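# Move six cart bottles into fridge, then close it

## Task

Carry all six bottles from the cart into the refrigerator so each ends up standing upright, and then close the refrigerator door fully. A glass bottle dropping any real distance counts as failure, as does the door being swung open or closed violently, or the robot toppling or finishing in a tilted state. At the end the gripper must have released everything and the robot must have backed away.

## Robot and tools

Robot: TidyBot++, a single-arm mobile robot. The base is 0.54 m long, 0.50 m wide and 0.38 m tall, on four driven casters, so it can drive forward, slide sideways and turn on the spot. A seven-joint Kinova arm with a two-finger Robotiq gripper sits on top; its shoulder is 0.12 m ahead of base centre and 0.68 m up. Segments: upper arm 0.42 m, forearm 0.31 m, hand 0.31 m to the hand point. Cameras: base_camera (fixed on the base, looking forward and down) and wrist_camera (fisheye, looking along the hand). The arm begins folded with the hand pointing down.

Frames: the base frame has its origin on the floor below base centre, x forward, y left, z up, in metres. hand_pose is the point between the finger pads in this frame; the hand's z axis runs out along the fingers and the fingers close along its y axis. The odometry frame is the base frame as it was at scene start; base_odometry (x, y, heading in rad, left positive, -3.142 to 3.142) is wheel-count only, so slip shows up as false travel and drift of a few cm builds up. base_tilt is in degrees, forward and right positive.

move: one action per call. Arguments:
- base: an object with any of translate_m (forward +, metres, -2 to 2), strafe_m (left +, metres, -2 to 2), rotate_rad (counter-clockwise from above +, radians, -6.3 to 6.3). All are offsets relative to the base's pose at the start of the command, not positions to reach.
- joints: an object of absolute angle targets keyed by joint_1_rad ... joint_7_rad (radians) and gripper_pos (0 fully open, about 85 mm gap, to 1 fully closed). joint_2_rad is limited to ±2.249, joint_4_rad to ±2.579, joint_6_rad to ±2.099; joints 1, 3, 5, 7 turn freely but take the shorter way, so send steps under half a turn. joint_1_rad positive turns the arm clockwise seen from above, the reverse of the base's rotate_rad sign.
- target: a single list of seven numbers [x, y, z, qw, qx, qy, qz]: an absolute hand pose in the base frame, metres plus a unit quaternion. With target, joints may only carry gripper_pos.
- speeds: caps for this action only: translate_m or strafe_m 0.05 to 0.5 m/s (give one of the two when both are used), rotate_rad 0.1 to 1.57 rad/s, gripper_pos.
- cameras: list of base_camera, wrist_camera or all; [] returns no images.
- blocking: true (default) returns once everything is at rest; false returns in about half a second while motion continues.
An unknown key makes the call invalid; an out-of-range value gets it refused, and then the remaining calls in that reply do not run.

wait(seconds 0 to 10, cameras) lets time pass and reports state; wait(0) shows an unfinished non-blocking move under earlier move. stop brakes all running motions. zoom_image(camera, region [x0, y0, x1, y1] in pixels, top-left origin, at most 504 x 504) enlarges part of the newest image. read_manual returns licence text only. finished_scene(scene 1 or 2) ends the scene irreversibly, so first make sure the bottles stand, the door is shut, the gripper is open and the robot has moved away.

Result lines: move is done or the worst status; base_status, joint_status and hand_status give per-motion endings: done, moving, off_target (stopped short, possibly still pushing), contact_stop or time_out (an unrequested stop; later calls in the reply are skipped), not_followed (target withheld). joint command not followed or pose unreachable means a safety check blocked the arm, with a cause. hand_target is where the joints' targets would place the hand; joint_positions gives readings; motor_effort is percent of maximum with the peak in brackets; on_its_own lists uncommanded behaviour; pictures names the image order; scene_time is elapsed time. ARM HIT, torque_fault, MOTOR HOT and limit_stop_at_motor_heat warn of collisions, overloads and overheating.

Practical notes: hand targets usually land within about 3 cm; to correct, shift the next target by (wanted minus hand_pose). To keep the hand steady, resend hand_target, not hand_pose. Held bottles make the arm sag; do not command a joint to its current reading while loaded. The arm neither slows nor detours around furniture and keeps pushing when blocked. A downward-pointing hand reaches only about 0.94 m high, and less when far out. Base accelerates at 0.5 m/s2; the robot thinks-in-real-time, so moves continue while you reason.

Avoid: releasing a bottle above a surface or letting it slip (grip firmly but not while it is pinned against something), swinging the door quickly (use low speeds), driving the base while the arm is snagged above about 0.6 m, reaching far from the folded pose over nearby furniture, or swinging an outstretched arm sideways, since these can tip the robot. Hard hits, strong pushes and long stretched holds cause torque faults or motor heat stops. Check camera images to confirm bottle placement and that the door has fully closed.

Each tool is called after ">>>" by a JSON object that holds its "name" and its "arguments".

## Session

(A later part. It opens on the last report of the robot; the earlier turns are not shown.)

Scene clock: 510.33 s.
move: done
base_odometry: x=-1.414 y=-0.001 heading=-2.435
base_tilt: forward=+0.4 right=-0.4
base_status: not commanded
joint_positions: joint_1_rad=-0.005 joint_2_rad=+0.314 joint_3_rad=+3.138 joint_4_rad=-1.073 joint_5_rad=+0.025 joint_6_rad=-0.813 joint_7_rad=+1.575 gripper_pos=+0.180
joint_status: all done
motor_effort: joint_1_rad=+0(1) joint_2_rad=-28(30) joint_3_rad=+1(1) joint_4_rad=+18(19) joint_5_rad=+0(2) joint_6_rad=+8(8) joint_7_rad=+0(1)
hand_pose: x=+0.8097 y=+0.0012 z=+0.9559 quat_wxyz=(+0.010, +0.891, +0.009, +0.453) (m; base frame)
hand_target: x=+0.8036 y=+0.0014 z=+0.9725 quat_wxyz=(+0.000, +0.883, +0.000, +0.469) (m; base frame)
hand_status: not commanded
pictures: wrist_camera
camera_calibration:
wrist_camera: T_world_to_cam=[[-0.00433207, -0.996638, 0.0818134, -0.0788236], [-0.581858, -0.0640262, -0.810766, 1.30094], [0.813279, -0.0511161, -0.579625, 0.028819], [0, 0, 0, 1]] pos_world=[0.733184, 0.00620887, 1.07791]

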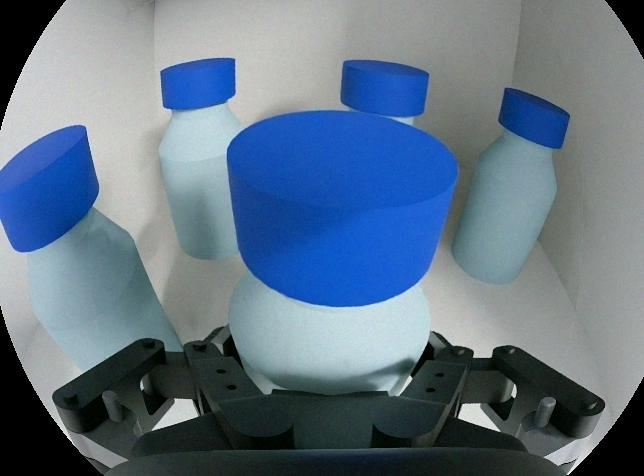

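>>> {"name": "move", "arguments": {"joints": {"gripper_pos": 0.08}, "cameras": ["wrist_camera"]}}

>>> {"name": "move", "arguments": {"base": {"translate_m": -0.2}, "cameras": ["wrist_camera"]}}

>>> {"name": "move", "arguments": {"base": {"translate_m": -0.19}, "joints": {"gripper_pos": 0.0, "joint_2_rad": 0.285, "joint_4_rad": -1.06, "joint_6_rad": -0.83}, "cameras": []}}

Scene clock: 515.30 s.
move: done
base_odometry: x=-1.414 y=-0.001 heading=-2.435
base_tilt: forward=+0.4 right=-0.4
base_status: not commanded
joint_positions: joint_1_rad=-0.005 joint_2_rad=+0.314 joint_3_rad=+3.138 joint_4_rad=-1.073 joint_5_rad=+0.025 joint_6_rad=-0.813 joint_7_rad=+1.575 gripper_pos=+0.080
joint_status: all done
motor_effort: joint_1_rad=+1(1) joint_2_rad=-29(29) joint_3_rad=+1(1) joint_4_rad=+18(19) joint_5_rad=+0(1) joint_6_rad=+8(8) joint_7_rad=+0(1)
hand_pose: x=+0.8097 y=+0.0012 z=+0.9559 quat_wxyz=(+0.010, +0.891, +0.009, +0.453) (m; base frame)
hand_target: x=+0.8036 y=+0.0014 z=+0.9725 quat_wxyz=(+0.000, +0.883, +0.000, +0.469) (m; base frame)
hand_status: not commanded
pictures: wrist_camera
camera_calibration:
wrist_camera: T_world_to_cam=[[-0.00433207, -0.996638, 0.0818134, -0.0788236], [-0.581858, -0.0640262, -0.810766, 1.30094], [0.813279, -0.0511161, -0.579625, 0.028819], [0, 0, 0, 1]] pos_world=[0.733184, 0.00620887, 1.07791]

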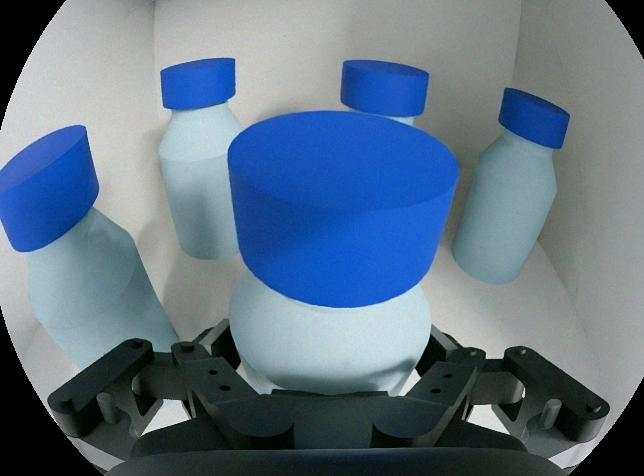

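Scene clock: 516.83 s.
move: done
base_odometry: x=-1.262 y=+0.129 heading=-2.435
base_tilt: forward=+0.4 right=-0.3
base_status: done
joint_positions: joint_1_rad=-0.005 joint_2_rad=+0.296 joint_3_rad=+3.138 joint_4_rad=-1.075 joint_5_rad=+0.025 joint_6_rad=-0.813 joint_7_rad=+1.575 gripper_pos=+0.080
joint_status: not commanded
motor_effort: joint_1_rad=+0(2) joint_2_rad=-28(34) joint_3_rad=+1(2) joint_4_rad=+17(19) joint_5_rad=-1(1) joint_6_rad=+7(8) joint_7_rad=+0(1)
hand_pose: x=+0.8043 y=+0.0008 z=+0.9674 quat_wxyz=(+0.011, +0.888, +0.008, +0.461) (m; base frame)
hand_target: x=+0.8036 y=+0.0014 z=+0.9725 quat_wxyz=(+0.000, +0.883, +0.000, +0.469) (m; base frame)
hand_status: not commanded
pictures: wrist_camera
camera_calibration:
wrist_camera: T_world_to_cam=[[-0.0062863, -0.996637, 0.0816965, -0.078542], [-0.568451, -0.0636522, -0.820251, 1.30557], [0.822693, -0.0515968, -0.56614, 0.0192799], [0, 0, 0, 1]] pos_world=[0.725796, 0.00581907, 1.08822]

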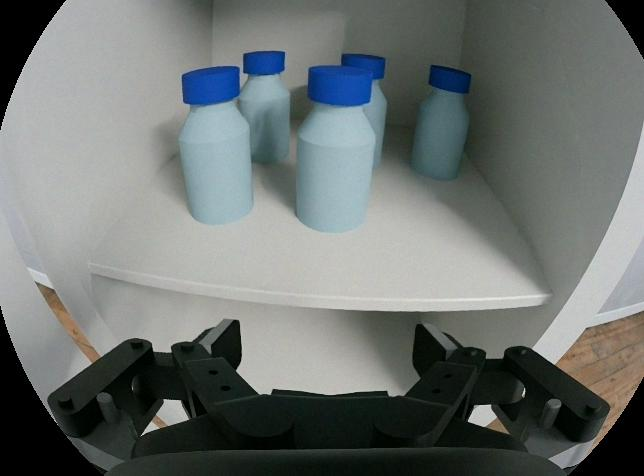

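Scene clock: 518.30 s.
move: done
base_odometry: x=-1.118 y=+0.253 heading=-2.435
base_tilt: forward=+0.4 right=-0.4
base_status: done
joint_positions: joint_1_rad=-0.005 joint_2_rad=+0.289 joint_3_rad=+3.138 joint_4_rad=-1.071 joint_5_rad=+0.025 joint_6_rad=-0.815 joint_7_rad=+1.575 gripper_pos=+0.000
joint_status: all done
motor_effort: joint_1_rad=+0(1) joint_2_rad=-28(33) joint_3_rad=+1(1) joint_4_rad=+18(20) joint_5_rad=+0(1) joint_6_rad=+7(8) joint_7_rad=+0(1)
hand_pose: x=+0.8023 y=+0.0008 z=+0.9743 quat_wxyz=(+0.011, +0.885, +0.008, +0.465) (m; base frame)
hand_target: x=+0.7999 y=+0.0014 z=+0.9791 quat_wxyz=(+0.000, +0.885, +0.000, +0.465) (m; base frame)
hand_status: not commanded
pictures: none
No camera images: "cameras" was empty.

>>> {"name": "move", "arguments": {"base": {"translate_m": -0.375, "strafe_m": 0.258, "rotate_rad": -2.277}, "cameras": ["wrist_camera"]}}

Scene clock: 523.93 s.
move: done
base_odometry: x=-0.665 y=+0.300 heading=+1.571
base_tilt: forward=+0.4 right=-0.4
base_status: done
joint_positions: joint_1_rad=+0.000 joint_2_rad=+0.289 joint_3_rad=+3.141 joint_4_rad=-1.071 joint_5_rad=+0.025 joint_6_rad=-0.815 joint_7_rad=+1.575 gripper_pos=+0.000
joint_status: not commanded
motor_effort: joint_1_rad=+0(3) joint_2_rad=-28(32) joint_3_rad=+1(3) joint_4_rad=+18(19) joint_5_rad=+0(2) joint_6_rad=+8(8) joint_7_rad=+0(1)
hand_pose: x=+0.8025 y=-0.0044 z=+0.9739 quat_wxyz=(+0.013, +0.885, +0.005, +0.464) (m; base frame)
hand_target: x=+0.7999 y=+0.0014 z=+0.9791 quat_wxyz=(+0.000, +0.885, +0.000, +0.465) (m; base frame)
hand_status: not commanded
pictures: wrist_camera
camera_calibration:
wrist_camera: T_world_to_cam=[[-0.0149382, -0.996486, 0.0824225, -0.0779947], [-0.561543, -0.0598436, -0.825281, 1.30885], [0.827313, -0.058612, -0.558675, 0.0131137], [0, 0, 0, 1]] pos_world=[0.722963, 0.00137462, 1.09393]

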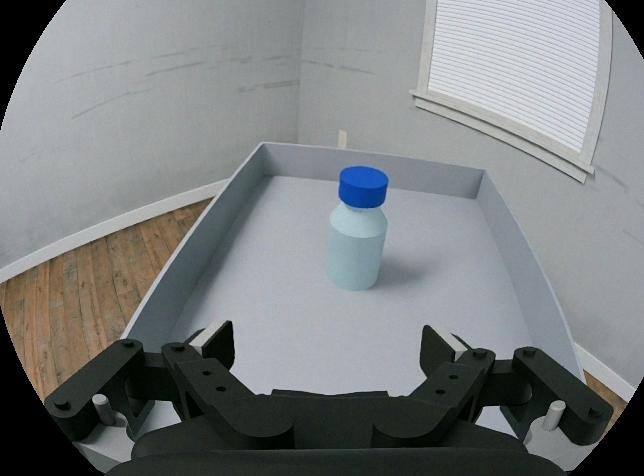

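>>> {"name": "move", "arguments": {"base": {"translate_m": 0.23, "strafe_m": -0.047}, "cameras": ["wrist_camera"]}}

Scene clock: 528.27 s.
move: done
base_odometry: x=-0.618 y=+0.530 heading=+1.571
base_tilt: forward=+0.4 right=-0.4
base_status: done
joint_positions: joint_1_rad=+0.000 joint_2_rad=+0.293 joint_3_rad=+3.141 joint_4_rad=-1.071 joint_5_rad=+0.025 joint_6_rad=-0.815 joint_7_rad=+1.575 gripper_pos=+0.000
joint_status: not commanded
motor_effort: joint_1_rad=+1(1) joint_2_rad=-28(32) joint_3_rad=+1(2) joint_4_rad=+18(19) joint_5_rad=+0(1) joint_6_rad=+7(8) joint_7_rad=+0(1)
hand_pose: x=+0.8036 y=-0.0044 z=+0.9714 quat_wxyz=(+0.013, +0.886, +0.005, +0.463) (m; base frame)
hand_target: x=+0.7999 y=+0.0014 z=+0.9791 quat_wxyz=(+0.000, +0.885, +0.000, +0.465) (m; base frame)
hand_status: not commanded
pictures: wrist_camera
camera_calibration:
wrist_camera: T_world_to_cam=[[-0.014645, -0.996486, 0.0824736, -0.0780644], [-0.564474, -0.0598423, -0.823279, 1.30784], [0.825321, -0.0586111, -0.561614, 0.0153542], [0, 0, 0, 1]] pos_world=[0.724425, 0.00137398, 1.09178]

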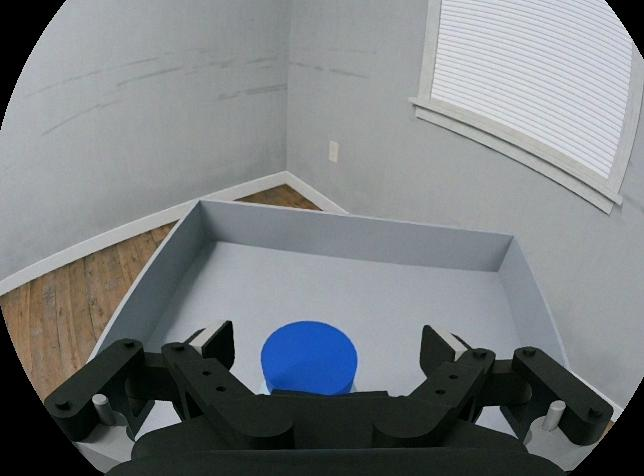

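>>> {"name": "move", "arguments": {"base": {"translate_m": 0.022, "strafe_m": 0.005}, "cameras": []}}

>>> {"name": "move", "arguments": {"joints": {"joint_2_rad": 0.284, "joint_4_rad": -1.32, "joint_6_rad": -0.58}, "cameras": ["wrist_camera"]}}

Scene clock: 531.17 s.
move: done
base_odometry: x=-0.623 y=+0.552 heading=+1.570
base_tilt: forward=+0.4 right=-0.4
base_status: done
joint_positions: joint_1_rad=+0.000 joint_2_rad=+0.297 joint_3_rad=+3.141 joint_4_rad=-1.071 joint_5_rad=+0.025 joint_6_rad=-0.815 joint_7_rad=+1.575 gripper_pos=+0.000
joint_status: not commanded
motor_effort: joint_1_rad=+0(2) joint_2_rad=-28(32) joint_3_rad=+1(1) joint_4_rad=+17(19) joint_5_rad=+0(1) joint_6_rad=+7(8) joint_7_rad=+0(1)
hand_pose: x=+0.8047 y=-0.0044 z=+0.9687 quat_wxyz=(+0.013, +0.887, +0.005, +0.461) (m; base frame)
hand_target: x=+0.7999 y=+0.0014 z=+0.9791 quat_wxyz=(+0.000, +0.885, +0.000, +0.465) (m; base frame)
hand_status: not commanded
pictures: none
No camera images: "cameras" was empty.

Scene clock: 532.50 s.
move: done
base_odometry: x=-0.623 y=+0.552 heading=+1.570
base_tilt: forward=+0.4 right=-0.4
base_status: not commanded
joint_positions: joint_1_rad=+0.000 joint_2_rad=+0.297 joint_3_rad=+3.141 joint_4_rad=-1.303 joint_5_rad=+0.025 joint_6_rad=-0.634 joint_7_rad=+1.575 gripper_pos=+0.000
joint_status: all done
motor_effort: joint_1_rad=+0(1) joint_2_rad=-28(30) joint_3_rad=+1(1) joint_4_rad=+17(19) joint_5_rad=-1(1) joint_6_rad=+7(8) joint_7_rad=+0(1)
hand_pose: x=+0.8016 y=-0.0033 z=+0.8837 quat_wxyz=(+0.012, +0.899, +0.007, +0.439) (m; base frame)
hand_target: x=+0.8057 y=+0.0014 z=+0.8961 quat_wxyz=(+0.000, +0.888, +0.000, +0.461) (m; base frame)
hand_status: not commanded
pictures: wrist_camera
camera_calibration:
wrist_camera: T_world_to_cam=[[-0.00563377, -0.996498, 0.083421, -0.0778572], [-0.608253, -0.0628005, -0.791255, 1.24135], [0.793724, -0.0551988, -0.605769, 0.0320618], [0, 0, 0, 1]] pos_world=[0.729165, 0.0021423, 1.00814]

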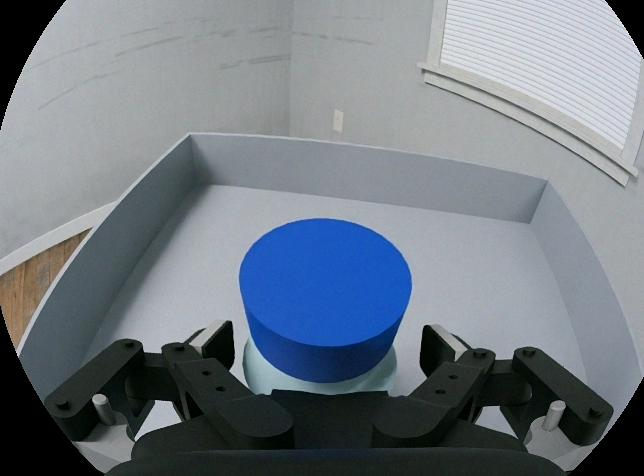

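>>> {"name": "move", "arguments": {"base": {"translate_m": 0.003}, "joints": {"joint_2_rad": 0.284, "joint_4_rad": -1.44, "joint_6_rad": -0.43}, "cameras": []}}

>>> {"name": "move", "arguments": {"joints": {"gripper_pos": 0.4}, "cameras": ["wrist_camera"]}}

>>> {"name": "move", "arguments": {"joints": {"joint_2_rad": 0.339, "joint_4_rad": -0.8, "joint_6_rad": -1.02}, "cameras": ["wrist_camera"]}}

Scene clock: 536.03 s.
move: done
base_odometry: x=-0.623 y=+0.555 heading=+1.570
base_tilt: forward=+0.4 right=-0.4
base_status: done
joint_positions: joint_1_rad=+0.000 joint_2_rad=+0.296 joint_3_rad=+3.141 joint_4_rad=-1.425 joint_5_rad=+0.025 joint_6_rad=-0.483 joint_7_rad=+1.575 gripper_pos=+0.000
joint_status: all done
motor_effort: joint_1_rad=+0(2) joint_2_rad=-28(31) joint_3_rad=+1(2) joint_4_rad=+18(20) joint_5_rad=+0(1) joint_6_rad=+7(8) joint_7_rad=+0(1)
hand_pose: x=+0.8036 y=-0.0023 z=+0.8529 quat_wxyz=(+0.011, +0.892, +0.009, +0.452) (m; base frame)
hand_target: x=+0.8074 y=+0.0014 z=+0.8663 quat_wxyz=(+0.000, +0.881, +0.000, +0.474) (m; base frame)
hand_status: not commanded
pictures: none
No camera images: "cameras" was empty.

Scene clock: 536.80 s.
move: off_target
base_odometry: x=-0.623 y=+0.555 heading=+1.570
base_tilt: forward=+0.4 right=-0.4
base_status: not commanded
joint_positions: joint_1_rad=+0.000 joint_2_rad=+0.296 joint_3_rad=+3.141 joint_4_rad=-1.425 joint_5_rad=+0.025 joint_6_rad=-0.480 joint_7_rad=+1.575 gripper_pos=+0.232
joint_status: gripper_pos off_target (ended at +0.232, target +0.400)
motor_effort: joint_1_rad=+0(2) joint_2_rad=-27(29) joint_3_rad=+1(3) joint_4_rad=+18(19) joint_5_rad=+0(1) joint_6_rad=+8(8) joint_7_rad=+0(1)
hand_pose: x=+0.8040 y=-0.0020 z=+0.8538 quat_wxyz=(+0.011, +0.891, +0.009, +0.453) (m; base frame)
hand_target: x=+0.8074 y=+0.0014 z=+0.8663 quat_wxyz=(+0.000, +0.881, +0.000, +0.474) (m; base frame)
hand_status: not commanded
pictures: wrist_camera
camera_calibration:
wrist_camera: T_world_to_cam=[[-0.0041153, -0.996553, 0.0828518, -0.0748148], [-0.582281, -0.0649697, -0.810387, 1.21467], [0.812977, -0.0515781, -0.580007, -0.0253228], [0, 0, 0, 1]] pos_world=[0.727561, 0.00305402, 0.975867]

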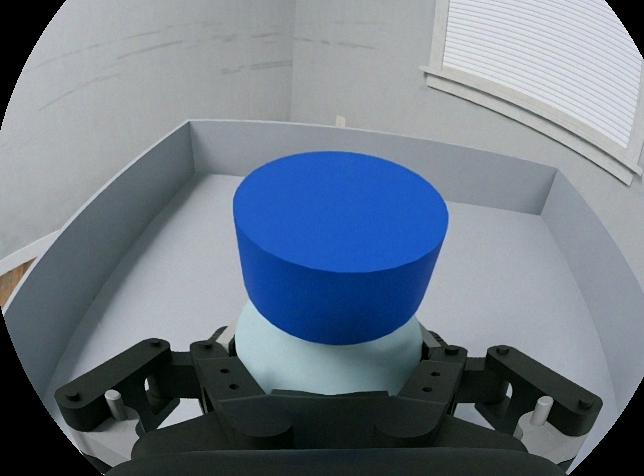

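Scene clock: 539.00 s.
move: done
base_odometry: x=-0.623 y=+0.555 heading=+1.570
base_tilt: forward=+0.3 right=-0.4
base_status: not commanded
joint_positions: joint_1_rad=+0.000 joint_2_rad=+0.345 joint_3_rad=+3.141 joint_4_rad=-0.851 joint_5_rad=+0.025 joint_6_rad=-0.978 joint_7_rad=+1.575 gripper_pos=+0.232
joint_status: all done
motor_effort: joint_1_rad=+0(1) joint_2_rad=-33(36) joint_3_rad=+1(1) joint_4_rad=+21(23) joint_5_rad=+0(1) joint_6_rad=+10(12) joint_7_rad=+1(1)
hand_pose: x=+0.8102 y=-0.0049 z=+1.0158 quat_wxyz=(+0.013, +0.885, +0.003, +0.465) (m; base frame)
hand_target: x=+0.8034 y=+0.0014 z=+1.0375 quat_wxyz=(+0.000, +0.882, +0.000, +0.472) (m; base frame)
hand_status: not commanded
pictures: wrist_camera
camera_calibration:
wrist_camera: T_world_to_cam=[[-0.0184686, -0.996531, 0.0811469, -0.0777415], [-0.561378, -0.0568247, -0.825606, 1.34801], [0.827354, -0.0608019, -0.558381, 0.0298167], [0, 0, 0, 1]] pos_world=[0.730639, 0.000941507, 1.13589]

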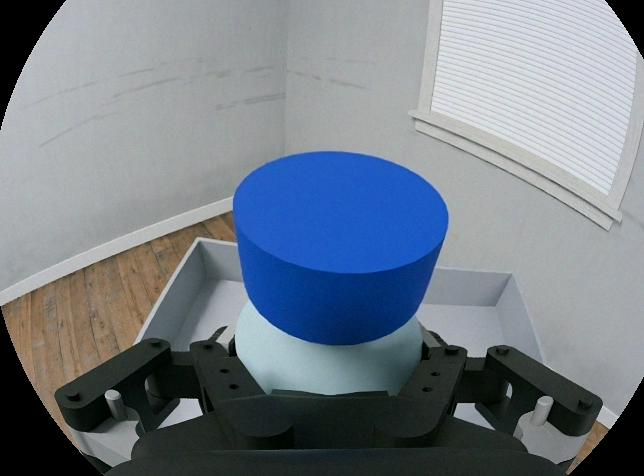

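>>> {"name": "move", "arguments": {"base": {"translate_m": -0.35}, "cameras": []}}

>>> {"name": "move", "arguments": {"base": {"translate_m": 0.134, "strafe_m": 0.568, "rotate_rad": 2.278}, "speeds": {"rotate_rad": 1.1}, "cameras": ["wrist_camera"]}}

Scene clock: 543.50 s.
move: done
base_odometry: x=-0.623 y=+0.205 heading=+1.570
base_tilt: forward=+0.4 right=-0.4
base_status: done
joint_positions: joint_1_rad=+0.000 joint_2_rad=+0.360 joint_3_rad=+3.141 joint_4_rad=-0.849 joint_5_rad=+0.025 joint_6_rad=-0.985 joint_7_rad=+1.575 gripper_pos=+0.232
joint_status: not commanded
motor_effort: joint_1_rad=-1(1) joint_2_rad=-34(38) joint_3_rad=+1(2) joint_4_rad=+21(22) joint_5_rad=+0(1) joint_6_rad=+10(11) joint_7_rad=+0(1)
hand_pose: x=+0.8141 y=-0.0051 z=+1.0048 quat_wxyz=(+0.013, +0.890, +0.003, +0.456) (m; base frame)
hand_target: x=+0.8034 y=+0.0014 z=+1.0375 quat_wxyz=(+0.000, +0.882, +0.000, +0.472) (m; base frame)
hand_status: not commanded
pictures: none
No camera images: "cameras" was empty.

Scene clock: 547.10 s.
move: done
base_odometry: x=-1.191 y=+0.339 heading=-2.435
base_tilt: forward=+0.4 right=-0.4
base_status: done
joint_positions: joint_1_rad=-0.009 joint_2_rad=+0.368 joint_3_rad=+3.135 joint_4_rad=-0.849 joint_5_rad=+0.024 joint_6_rad=-0.985 joint_7_rad=+1.575 gripper_pos=+0.232
joint_status: not commanded
motor_effort: joint_1_rad=+0(7) joint_2_rad=-34(38) joint_3_rad=+1(4) joint_4_rad=+21(22) joint_5_rad=+0(3) joint_6_rad=+10(11) joint_7_rad=+0(1)
hand_pose: x=+0.8165 y=+0.0051 z=+0.9994 quat_wxyz=(+0.008, +0.892, +0.009, +0.452) (m; base frame)
hand_target: x=+0.8034 y=+0.0014 z=+1.0375 quat_wxyz=(+0.000, +0.882, +0.000, +0.472) (m; base frame)
hand_status: not commanded
pictures: wrist_camera
camera_calibration:
wrist_camera: T_world_to_cam=[[-0.00096548, -0.996906, 0.0785982, -0.0780086], [-0.583063, -0.0632942, -0.809958, 1.34063], [0.812427, -0.0466097, -0.581197, 0.0509718], [0, 0, 0, 1]] pos_world=[0.740185, 0.00946257, 1.12161]

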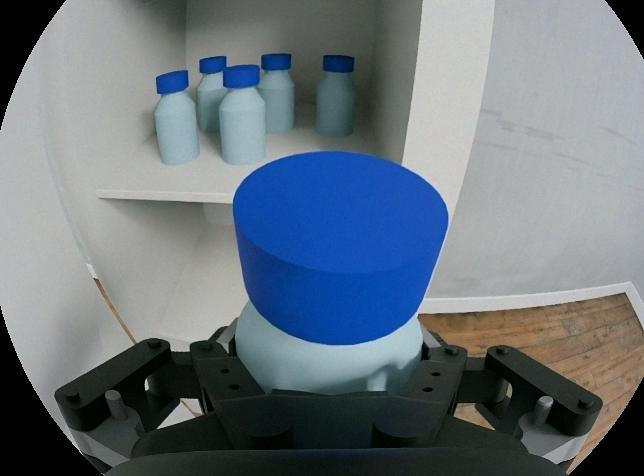

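>>> {"name": "move", "arguments": {"cameras": ["wrist_camera"]}}

Scene clock: 558.07 s.
base_odometry: x=-1.191 y=+0.339 heading=-2.435
base_tilt: forward=+0.4 right=-0.4
base_status: done
joint_positions: joint_1_rad=-0.009 joint_2_rad=+0.368 joint_3_rad=+3.135 joint_4_rad=-0.849 joint_5_rad=+0.024 joint_6_rad=-0.985 joint_7_rad=+1.575 gripper_pos=+0.232
joint_status: not commanded
motor_effort: joint_1_rad=+1(7) joint_2_rad=-34(38) joint_3_rad=+1(4) joint_4_rad=+20(22) joint_5_rad=+0(3) joint_6_rad=+10(11) joint_7_rad=+0(1)
hand_pose: x=+0.8165 y=+0.0051 z=+0.9994 quat_wxyz=(+0.008, +0.892, +0.009, +0.452) (m; base frame)
hand_target: x=+0.8034 y=+0.0014 z=+1.0375 quat_wxyz=(+0.000, +0.882, +0.000, +0.472) (m; base frame)
hand_status: not commanded
pictures: wrist_camera
camera_calibration:
wrist_camera: T_world_to_cam=[[-0.00096548, -0.996906, 0.0785982, -0.0780086], [-0.583063, -0.0632942, -0.809958, 1.34063], [0.812427, -0.0466097, -0.581197, 0.0509718], [0, 0, 0, 1]] pos_world=[0.740185, 0.00946257, 1.12161]

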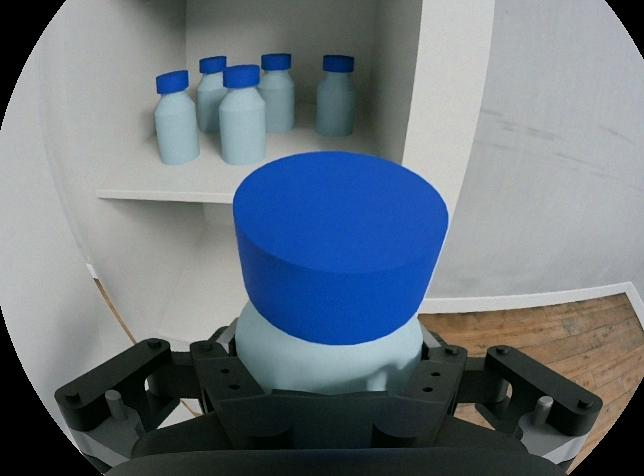

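>>> {"name": "move", "arguments": {"base": {"translate_m": 0.395}, "speeds": {"translate_m": 0.35}, "cameras": ["wrist_camera"]}}

>>> {"name": "move", "arguments": {"joints": {"joint_2_rad": 0.285, "joint_4_rad": -1.05, "joint_6_rad": -0.79}, "cameras": ["wrist_camera"]}}

Scene clock: 565.93 s.
move: done
base_odometry: x=-1.491 y=+0.083 heading=-2.434
base_tilt: forward=+0.4 right=-0.4
base_status: done
joint_positions: joint_1_rad=-0.009 joint_2_rad=+0.371 joint_3_rad=+3.135 joint_4_rad=-0.848 joint_5_rad=+0.024 joint_6_rad=-0.987 joint_7_rad=+1.575 gripper_pos=+0.232
joint_status: not commanded
motor_effort: joint_1_rad=+1(1) joint_2_rad=-34(38) joint_3_rad=+1(1) joint_4_rad=+20(22) joint_5_rad=+0(1) joint_6_rad=+10(11) joint_7_rad=+0(1)
hand_pose: x=+0.8173 y=+0.0049 z=+0.9975 quat_wxyz=(+0.008, +0.892, +0.009, +0.451) (m; base frame)
hand_target: x=+0.8034 y=+0.0014 z=+1.0375 quat_wxyz=(+0.000, +0.882, +0.000, +0.472) (m; base frame)
hand_status: not commanded
pictures: wrist_camera
camera_calibration:
wrist_camera: T_world_to_cam=[[-0.000986307, -0.996903, 0.0786327, -0.0780556], [-0.585932, -0.0631447, -0.807896, 1.33981], [0.810359, -0.0468703, -0.584056, 0.053749], [0, 0, 0, 1]] pos_world=[0.741407, 0.00930758, 1.11996]

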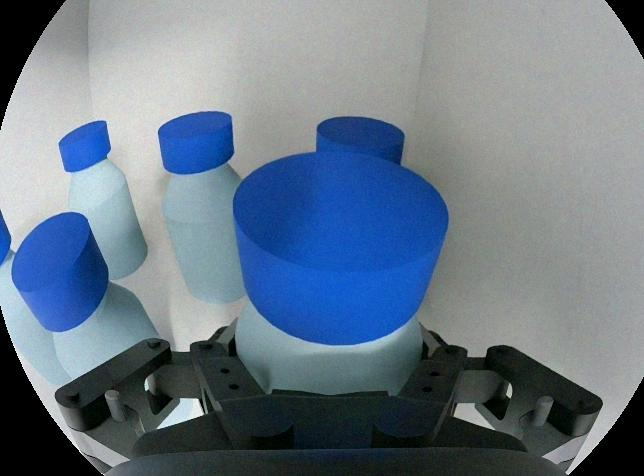

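Scene clock: 567.20 s.
move: done
base_odometry: x=-1.491 y=+0.083 heading=-2.434
base_tilt: forward=+0.4 right=-0.4
base_status: not commanded
joint_positions: joint_1_rad=-0.009 joint_2_rad=+0.323 joint_3_rad=+3.135 joint_4_rad=-1.027 joint_5_rad=+0.024 joint_6_rad=-0.837 joint_7_rad=+1.575 gripper_pos=+0.232
joint_status: all done
motor_effort: joint_1_rad=+0(2) joint_2_rad=-29(34) joint_3_rad=+0(1) joint_4_rad=+17(21) joint_5_rad=-2(2) joint_6_rad=+7(11) joint_7_rad=+0(1)
hand_pose: x=+0.8133 y=+0.0054 z=+0.9697 quat_wxyz=(+0.008, +0.888, +0.011, +0.459) (m; base frame)
hand_target: x=+0.8077 y=+0.0014 z=+0.9952 quat_wxyz=(+0.000, +0.874, +0.000, +0.487) (m; base frame)
hand_status: not commanded
pictures: wrist_camera
camera_calibration:
wrist_camera: T_world_to_cam=[[0.000427102, -0.996809, 0.0798177, -0.0777005], [-0.57048, -0.0657981, -0.818672, 1.31292], [0.821311, -0.0451848, -0.568688, 0.0169475], [0, 0, 0, 1]] pos_world=[0.735109, 0.00970089, 1.09069]

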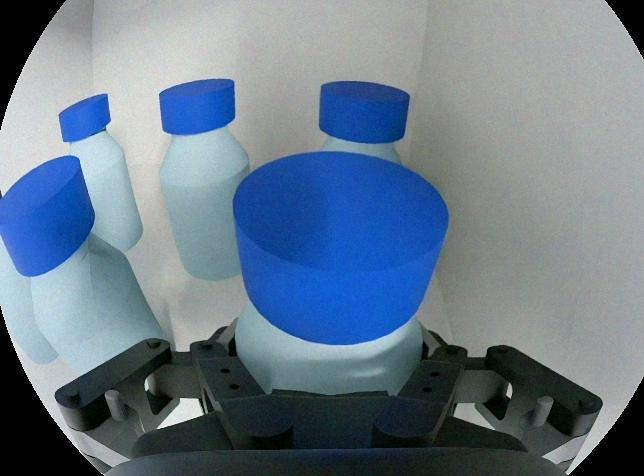

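>>> {"name": "move", "arguments": {"joints": {"joint_2_rad": 0.285, "joint_4_rad": -1.09, "joint_6_rad": -0.79}, "cameras": ["wrist_camera"]}}

Scene clock: 569.77 s.
move: done
base_odometry: x=-1.491 y=+0.083 heading=-2.434
base_tilt: forward=+0.4 right=-0.4
base_status: not commanded
joint_positions: joint_1_rad=-0.009 joint_2_rad=+0.313 joint_3_rad=+3.135 joint_4_rad=-1.052 joint_5_rad=+0.024 joint_6_rad=-0.810 joint_7_rad=+1.575 gripper_pos=+0.232
joint_status: all done
motor_effort: joint_1_rad=-1(2) joint_2_rad=-27(29) joint_3_rad=-1(1) joint_4_rad=+15(18) joint_5_rad=-1(2) joint_6_rad=+4(7) joint_7_rad=-1(1)
hand_pose: x=+0.8123 y=+0.0055 z=+0.9699 quat_wxyz=(+0.008, +0.885, +0.011, +0.465) (m; base frame)
hand_target: x=+0.8036 y=+0.0014 z=+0.9725 quat_wxyz=(+0.000, +0.883, +0.000, +0.469) (m; base frame)
hand_status: not commanded
pictures: wrist_camera
camera_calibration:
wrist_camera: T_world_to_cam=[[-0.0000645515, -0.996805, 0.0798716, -0.0772854], [-0.560068, -0.0661333, -0.825803, 1.311], [0.828447, -0.0447869, -0.558275, 0.00203529], [0, 0, 0, 1]] pos_world=[0.732558, 0.0097534, 1.08994]

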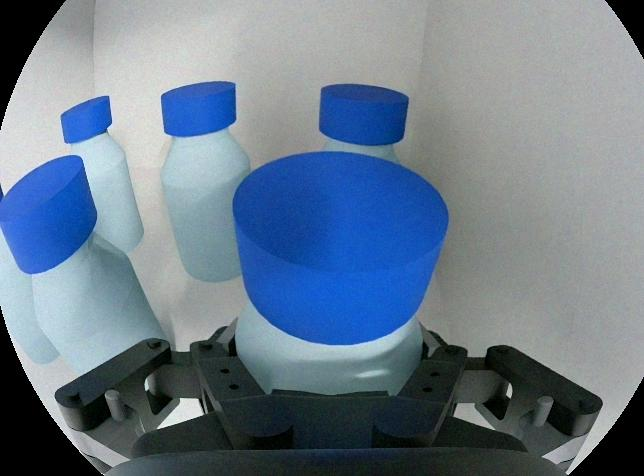

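>>> {"name": "move", "arguments": {"joints": {"gripper_pos": 0.18}, "cameras": []}}

>>> {"name": "move", "arguments": {"joints": {"gripper_pos": 0.08}, "cameras": ["wrist_camera"]}}

>>> {"name": "move", "arguments": {"base": {"translate_m": -0.2}, "cameras": ["wrist_camera"]}}

Scene clock: 573.77 s.
move: done
base_odometry: x=-1.491 y=+0.083 heading=-2.434
base_tilt: forward=+0.4 right=-0.4
base_status: not commanded
joint_positions: joint_1_rad=-0.009 joint_2_rad=+0.313 joint_3_rad=+3.135 joint_4_rad=-1.074 joint_5_rad=+0.024 joint_6_rad=-0.810 joint_7_rad=+1.575 gripper_pos=+0.180
joint_status: all done
motor_effort: joint_1_rad=+0(2) joint_2_rad=-29(29) joint_3_rad=+1(1) joint_4_rad=+18(19) joint_5_rad=+0(2) joint_6_rad=+7(8) joint_7_rad=+0(1)
hand_pose: x=+0.8096 y=+0.0055 z=+0.9572 quat_wxyz=(+0.008, +0.890, +0.011, +0.455) (m; base frame)
hand_target: x=+0.8036 y=+0.0014 z=+0.9725 quat_wxyz=(+0.000, +0.883, +0.000, +0.469) (m; base frame)
hand_status: not commanded
pictures: none
No camera images: "cameras" was empty.

Scene clock: 574.30 s.
move: done
base_odometry: x=-1.491 y=+0.083 heading=-2.434
base_tilt: forward=+0.4 right=-0.4
base_status: not commanded
joint_positions: joint_1_rad=-0.009 joint_2_rad=+0.313 joint_3_rad=+3.135 joint_4_rad=-1.074 joint_5_rad=+0.024 joint_6_rad=-0.810 joint_7_rad=+1.575 gripper_pos=+0.080
joint_status: all done
motor_effort: joint_1_rad=+0(1) joint_2_rad=-29(29) joint_3_rad=+1(1) joint_4_rad=+18(19) joint_5_rad=+0(1) joint_6_rad=+8(8) joint_7_rad=-1(1)
hand_pose: x=+0.8096 y=+0.0055 z=+0.9572 quat_wxyz=(+0.008, +0.890, +0.011, +0.455) (m; base frame)
hand_target: x=+0.8036 y=+0.0014 z=+0.9725 quat_wxyz=(+0.000, +0.883, +0.000, +0.469) (m; base frame)
hand_status: not commanded
pictures: wrist_camera
camera_calibration:
wrist_camera: T_world_to_cam=[[0.00175277, -0.996779, 0.0801811, -0.0780755], [-0.578535, -0.0664111, -0.812949, 1.30168], [0.815655, -0.0449627, -0.576788, 0.0252473], [0, 0, 0, 1]] pos_world=[0.732609, 0.00975695, 1.07902]

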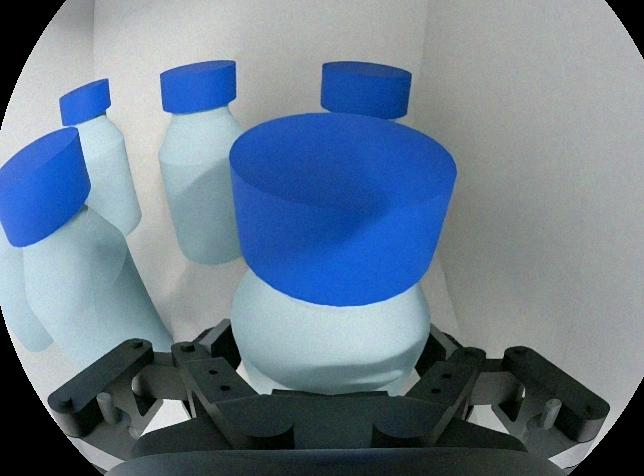

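Scene clock: 575.87 s.
move: done
base_odometry: x=-1.339 y=+0.213 heading=-2.434
base_tilt: forward=+0.4 right=-0.4
base_status: done
joint_positions: joint_1_rad=-0.008 joint_2_rad=+0.298 joint_3_rad=+3.135 joint_4_rad=-1.075 joint_5_rad=+0.024 joint_6_rad=-0.810 joint_7_rad=+1.575 gripper_pos=+0.080
joint_status: not commanded
motor_effort: joint_1_rad=+0(1) joint_2_rad=-28(34) joint_3_rad=+0(1) joint_4_rad=+19(19) joint_5_rad=+1(1) joint_6_rad=+8(8) joint_7_rad=+0(1)
hand_pose: x=+0.8054 y=+0.0053 z=+0.9666 quat_wxyz=(+0.008, +0.887, +0.011, +0.461) (m; base frame)
hand_target: x=+0.8036 y=+0.0014 z=+0.9725 quat_wxyz=(+0.000, +0.883, +0.000, +0.469) (m; base frame)
hand_status: not commanded
pictures: wrist_camera
camera_calibration:
wrist_camera: T_world_to_cam=[[0.000440704, -0.996787, 0.0800951, -0.0778769], [-0.567533, -0.0661957, -0.820686, 1.30551], [0.823351, -0.0450949, -0.565738, 0.0172097], [0, 0, 0, 1]] pos_world=[0.726784, 0.00956858, 1.08739]

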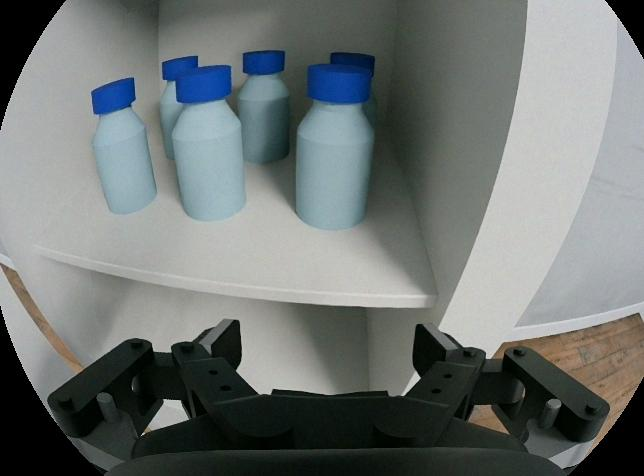

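>>> {"name": "move", "arguments": {"base": {"translate_m": -0.45}, "joints": {"joint_2_rad": -0.4, "joint_4_rad": -2.45, "joint_6_rad": -0.4, "gripper_pos": 1.0}, "cameras": ["wrist_camera", "base_camera"]}}

Scene clock: 602.07 s.
move: done
base_odometry: x=-0.997 y=+0.506 heading=-2.434
base_tilt: forward=+0.4 right=-0.4
base_status: done
joint_positions: joint_1_rad=-0.008 joint_2_rad=-0.382 joint_3_rad=+3.135 joint_4_rad=-2.433 joint_5_rad=+0.024 joint_6_rad=-0.452 joint_7_rad=+1.575 gripper_pos=+0.999
joint_status: all done
motor_effort: joint_1_rad=+0(1) joint_2_rad=-4(32) joint_3_rad=+1(2) joint_4_rad=+16(19) joint_5_rad=-1(1) joint_6_rad=+6(9) joint_7_rad=+0(1)
hand_pose: x=+0.4267 y=+0.0024 z=+0.6775 quat_wxyz=(+0.008, +0.949, +0.018, +0.315) (m; base frame)
hand_target: x=+0.4326 y=+0.0014 z=+0.6846 quat_wxyz=(+0.000, +0.941, +0.000, +0.339) (m; base frame)
hand_status: not commanded
pictures: base_camera, wrist_camera
camera_calibration:
wrist_camera: T_world_to_cam=[[0.0347716, -0.996033, 0.0819058, -0.0732563], [-0.795017, -0.0772291, -0.601651, 0.80184], [0.60559, -0.0441961, -0.794549, 0.413225], [0, 0, 0, 1]] pos_world=[0.389778, 0.00722259, 0.816756]

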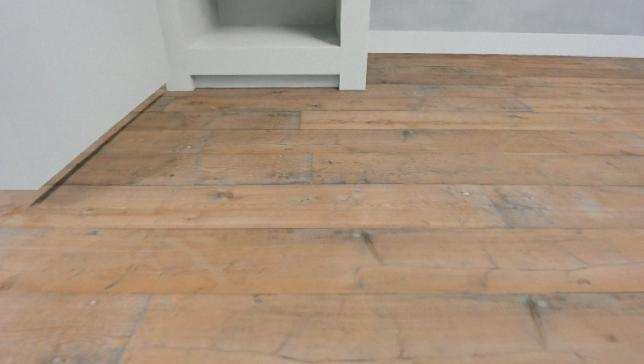

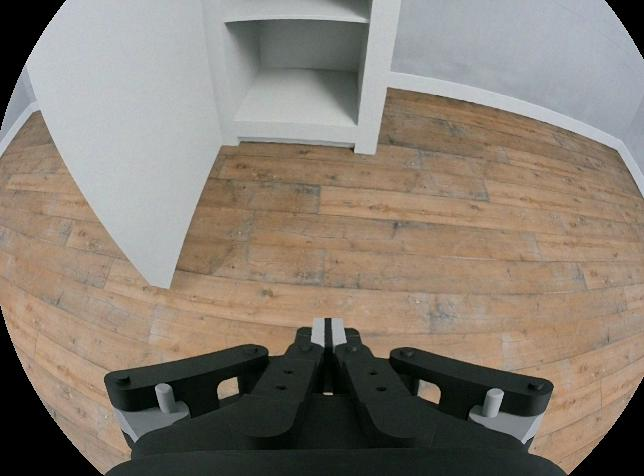

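>>> {"name": "move", "arguments": {"base": {"strafe_m": 0.72}, "cameras": ["wrist_camera", "base_camera"]}}

Scene clock: 610.10 s.
move: done
base_odometry: x=-0.529 y=-0.041 heading=-2.433
base_tilt: forward=+0.3 right=-0.4
base_status: done
joint_positions: joint_1_rad=-0.008 joint_2_rad=-0.384 joint_3_rad=+3.136 joint_4_rad=-2.433 joint_5_rad=+0.024 joint_6_rad=-0.449 joint_7_rad=+1.575 gripper_pos=+0.999
joint_status: not commanded
motor_effort: joint_1_rad=-1(1) joint_2_rad=-4(5) joint_3_rad=+1(2) joint_4_rad=+15(17) joint_5_rad=+0(1) joint_6_rad=+6(6) joint_7_rad=+0(1)
hand_pose: x=+0.4273 y=+0.0024 z=+0.6783 quat_wxyz=(+0.008, +0.949, +0.017, +0.316) (m; base frame)
hand_target: x=+0.4326 y=+0.0014 z=+0.6846 quat_wxyz=(+0.000, +0.941, +0.000, +0.339) (m; base frame)
hand_status: not commanded
pictures: base_camera, wrist_camera
camera_calibration:
wrist_camera: T_world_to_cam=[[0.0342147, -0.996059, 0.0818282, -0.0731263], [-0.792956, -0.0768914, -0.604408, 0.803733], [0.608318, -0.0442064, -0.792461, 0.410942], [0, 0, 0, 1]] pos_world=[0.389843, 0.00712841, 0.817422]

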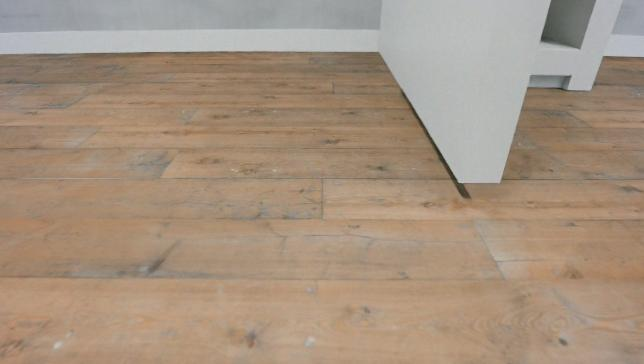

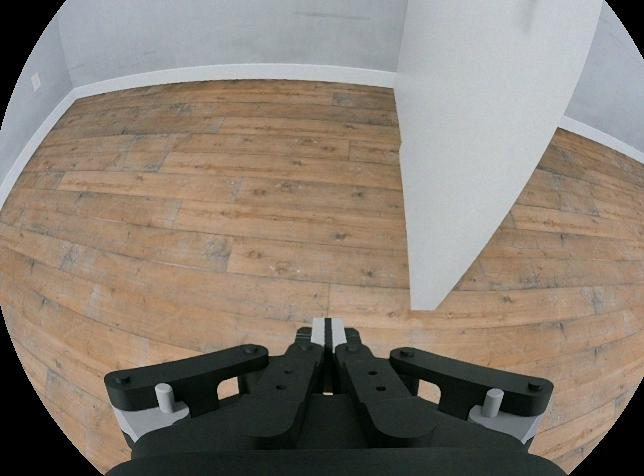

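>>> {"name": "zoom_image", "arguments": {"camera": "wrist_camera", "region": [380, 0, 620, 180]}}

Scaled by 2.100.

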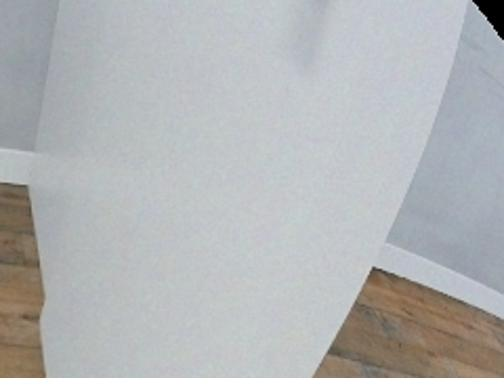

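>>> {"name": "move", "arguments": {"base": {"translate_m": 0.1, "strafe_m": 0.08}, "joints": {"joint_1_rad": 0.25, "joint_2_rad": 0.5, "joint_4_rad": -1.5, "joint_6_rad": -0.2}, "cameras": ["wrist_camera", "base_camera"]}}

Scene clock: 627.40 s.
move: done
base_odometry: x=-0.553 y=-0.167 heading=-2.433
base_tilt: forward=+0.4 right=-0.4
base_status: done
joint_positions: joint_1_rad=+0.232 joint_2_rad=+0.487 joint_3_rad=+3.136 joint_4_rad=-1.529 joint_5_rad=+0.024 joint_6_rad=-0.253 joint_7_rad=+1.575 gripper_pos=+0.999
joint_status: all done
motor_effort: joint_1_rad=+0(2) joint_2_rad=-33(34) joint_3_rad=+1(2) joint_4_rad=+17(18) joint_5_rad=+0(1) joint_6_rad=+7(8) joint_7_rad=+0(1)
hand_pose: x=+0.8193 y=-0.1622 z=+0.7182 quat_wxyz=(+0.055, +0.902, -0.092, +0.419) (m; base frame)
hand_target: x=+0.8356 y=-0.1816 z=+0.7370 quat_wxyz=(+0.057, +0.884, -0.111, +0.450) (m; base frame)
hand_status: not commanded
pictures: base_camera, wrist_camera
camera_calibration:
wrist_camera: T_world_to_cam=[[-0.218007, -0.972835, 0.0778822, -0.0404284], [-0.63384, 0.0804551, -0.769268, 1.13961], [0.742105, -0.217071, -0.634161, -0.0545083], [0, 0, 0, 1]] pos_world=[0.753969, -0.14285, 0.845249]

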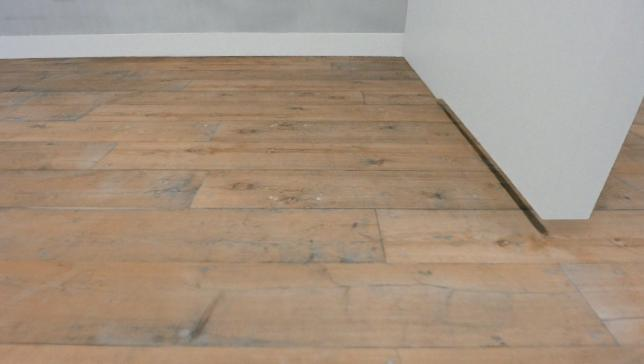

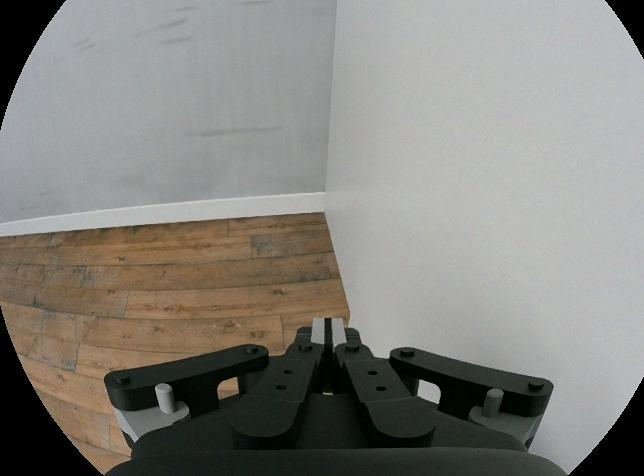

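>>> {"name": "move", "arguments": {"base": {"translate_m": 0.02, "strafe_m": -0.17}, "speeds": {"strafe_m": 0.12}, "cameras": ["wrist_camera", "base_camera"]}}

Scene clock: 632.33 s.
move: done
base_odometry: x=-0.679 y=-0.051 heading=-2.433
base_tilt: forward=+0.4 right=-0.4
base_status: done
joint_positions: joint_1_rad=+0.242 joint_2_rad=+0.495 joint_3_rad=+3.135 joint_4_rad=-1.517 joint_5_rad=+0.023 joint_6_rad=-0.246 joint_7_rad=+1.575 gripper_pos=+0.999
joint_status: not commanded
motor_effort: joint_1_rad=+0(14) joint_2_rad=-33(34) joint_3_rad=+1(10) joint_4_rad=+17(26) joint_5_rad=-1(3) joint_6_rad=+7(9) joint_7_rad=+0(1)
hand_pose: x=+0.8236 y=-0.1697 z=+0.7207 quat_wxyz=(+0.057, +0.899, -0.096, +0.424) (m; base frame)
hand_target: x=+0.8356 y=-0.1816 z=+0.7370 quat_wxyz=(+0.057, +0.884, -0.111, +0.450) (m; base frame)
hand_status: not commanded
pictures: base_camera, wrist_camera
camera_calibration:
wrist_camera: T_world_to_cam=[[-0.227839, -0.970683, 0.0765813, -0.0376082], [-0.62412, 0.0852188, -0.776668, 1.14301], [0.747372, -0.224751, -0.625238, -0.0698473], [0, 0, 0, 1]] pos_world=[0.757006, -0.149609, 0.846944]

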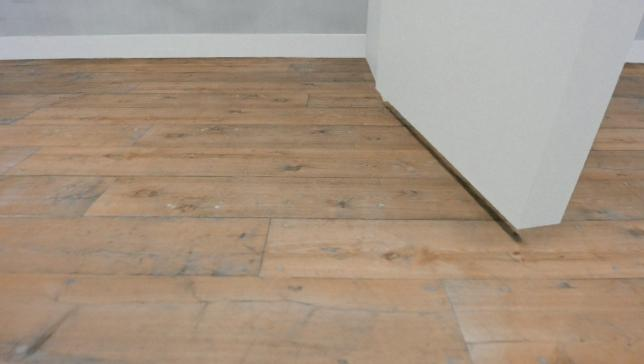

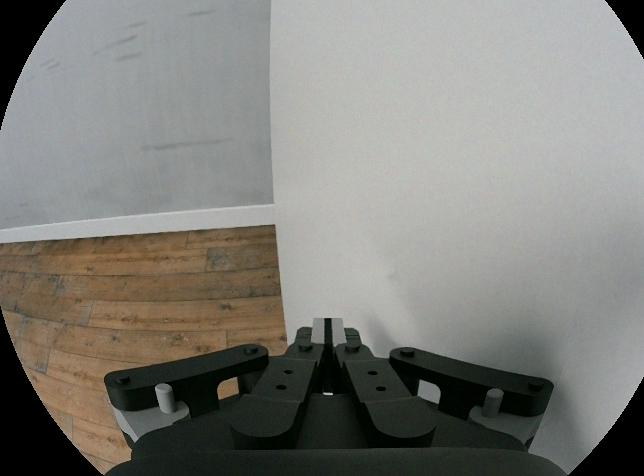

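>>> {"name": "move", "arguments": {"base": {"translate_m": 0.05, "strafe_m": -0.18}, "speeds": {"strafe_m": 0.12}, "cameras": ["wrist_camera"]}}

>>> {"name": "move", "arguments": {"base": {"translate_m": 0.13, "strafe_m": -0.13}, "speeds": {"strafe_m": 0.12}, "cameras": ["wrist_camera", "base_camera"]}}

Scene clock: 637.30 s.
move: done
base_odometry: x=-0.834 y=+0.053 heading=-2.433
base_tilt: forward=+0.4 right=-0.3
base_status: done
joint_positions: joint_1_rad=+0.246 joint_2_rad=+0.495 joint_3_rad=+3.139 joint_4_rad=-1.517 joint_5_rad=+0.023 joint_6_rad=-0.243 joint_7_rad=+1.575 gripper_pos=+0.999
joint_status: not commanded
motor_effort: joint_1_rad=+0(10) joint_2_rad=-33(36) joint_3_rad=+0(9) joint_4_rad=+16(21) joint_5_rad=-1(1) joint_6_rad=+7(10) joint_7_rad=+0(1)
hand_pose: x=+0.8228 y=-0.1752 z=+0.7213 quat_wxyz=(+0.059, +0.898, -0.099, +0.425) (m; base frame)
hand_target: x=+0.8356 y=-0.1816 z=+0.7370 quat_wxyz=(+0.057, +0.884, -0.111, +0.450) (m; base frame)
hand_status: not commanded
pictures: wrist_camera
camera_calibration:
wrist_camera: T_world_to_cam=[[-0.235764, -0.968669, 0.0780747, -0.0374238], [-0.621701, 0.0885904, -0.778228, 1.14314], [0.746929, -0.232017, -0.623109, -0.07255], [0, 0, 0, 1]] pos_world=[0.75606, -0.154356, 0.847342]

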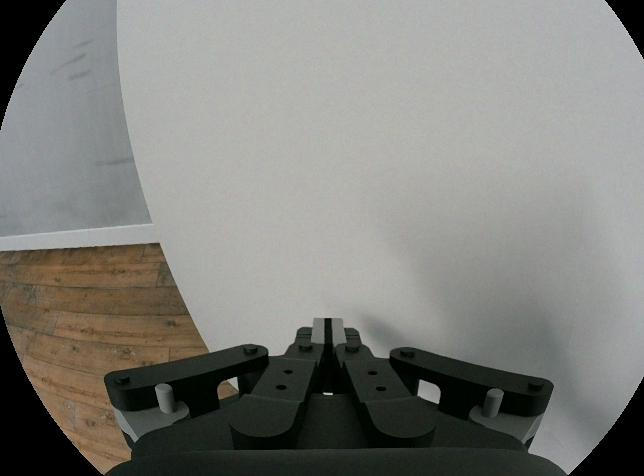

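Scene clock: 639.43 s.
move: done
base_odometry: x=-1.017 y=+0.067 heading=-2.434
base_tilt: forward=+0.4 right=-0.3
base_status: done
joint_positions: joint_1_rad=+0.246 joint_2_rad=+0.495 joint_3_rad=+3.139 joint_4_rad=-1.517 joint_5_rad=+0.023 joint_6_rad=-0.243 joint_7_rad=+1.575 gripper_pos=+0.999
joint_status: not commanded
motor_effort: joint_1_rad=+1(2) joint_2_rad=-33(35) joint_3_rad=+0(2) joint_4_rad=+16(18) joint_5_rad=+0(1) joint_6_rad=+7(8) joint_7_rad=+0(1)
hand_pose: x=+0.8228 y=-0.1753 z=+0.7212 quat_wxyz=(+0.060, +0.898, -0.100, +0.425) (m; base frame)
hand_target: x=+0.8356 y=-0.1816 z=+0.7370 quat_wxyz=(+0.057, +0.884, -0.111, +0.450) (m; base frame)
hand_status: not commanded
pictures: base_camera, wrist_camera
camera_calibration:
wrist_camera: T_world_to_cam=[[-0.235903, -0.968635, 0.0780738, -0.0374048], [-0.621709, 0.0886867, -0.778211, 1.14312], [0.746879, -0.232122, -0.62313, -0.0725591], [0, 0, 0, 1]] pos_world=[0.756055, -0.154454, 0.847294]

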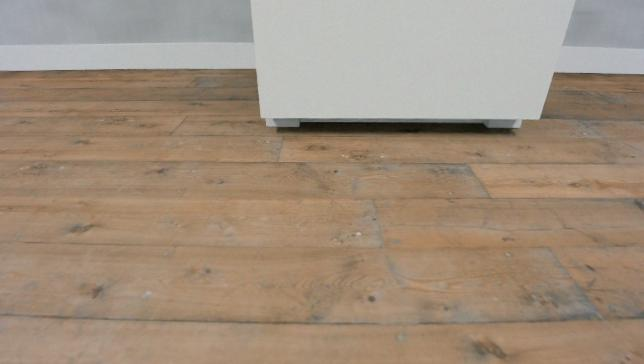

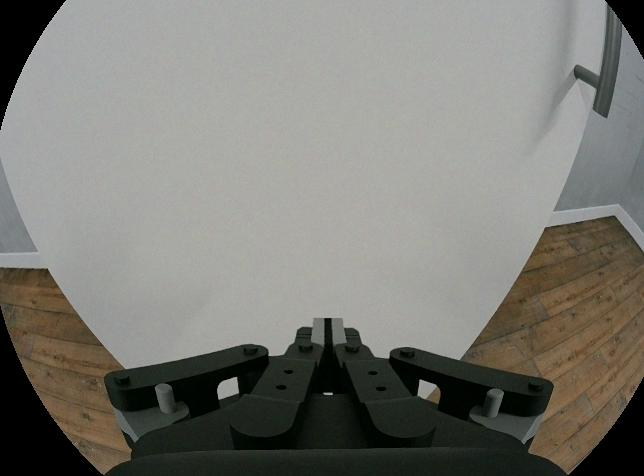

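>>> {"name": "wait", "arguments": {"seconds": 0.5}}

>>> {"name": "zoom_image", "arguments": {"camera": "base_camera", "region": [230, 0, 600, 150]}}

Scene clock: 641.57 s.
base_odometry: x=-1.017 y=+0.067 heading=-2.434
base_tilt: forward=+0.4 right=-0.3
base_status: done
joint_positions: joint_1_rad=+0.246 joint_2_rad=+0.495 joint_3_rad=+3.139 joint_4_rad=-1.517 joint_5_rad=+0.023 joint_6_rad=-0.243 joint_7_rad=+1.575 gripper_pos=+0.999
joint_status: not commanded
motor_effort: joint_1_rad=+0(2) joint_2_rad=-33(35) joint_3_rad=+0(2) joint_4_rad=+16(18) joint_5_rad=-1(1) joint_6_rad=+7(8) joint_7_rad=+0(1)
hand_pose: x=+0.8228 y=-0.1753 z=+0.7212 quat_wxyz=(+0.060, +0.898, -0.100, +0.425) (m; base frame)
hand_target: x=+0.8356 y=-0.1816 z=+0.7370 quat_wxyz=(+0.057, +0.884, -0.111, +0.450) (m; base frame)
hand_status: not commanded
wait: 0.50 s; at rest from the start
pictures: base_camera, wrist_camera
camera_calibration:
wrist_camera: T_world_to_cam=[[-0.235903, -0.968635, 0.0780738, -0.0374048], [-0.621709, 0.0886867, -0.778211, 1.14312], [0.746879, -0.232122, -0.62313, -0.0725591], [0, 0, 0, 1]] pos_world=[0.756055, -0.154454, 0.847294]

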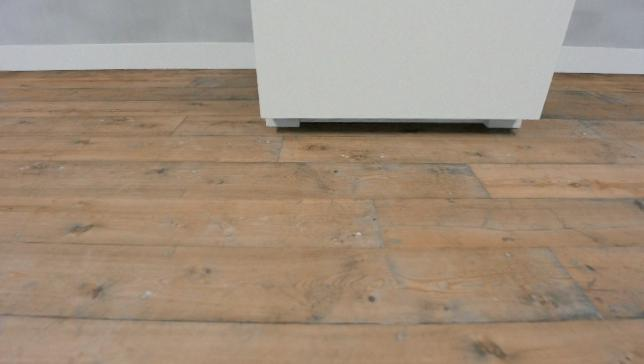

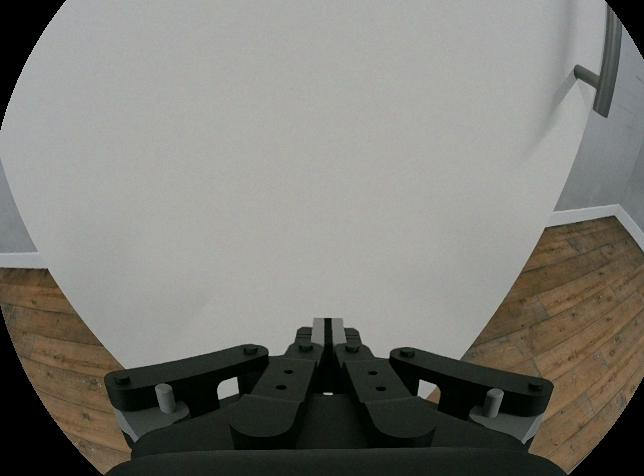

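Scaled by 1.362.

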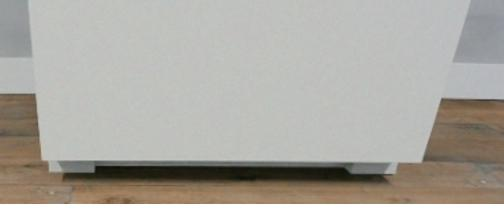

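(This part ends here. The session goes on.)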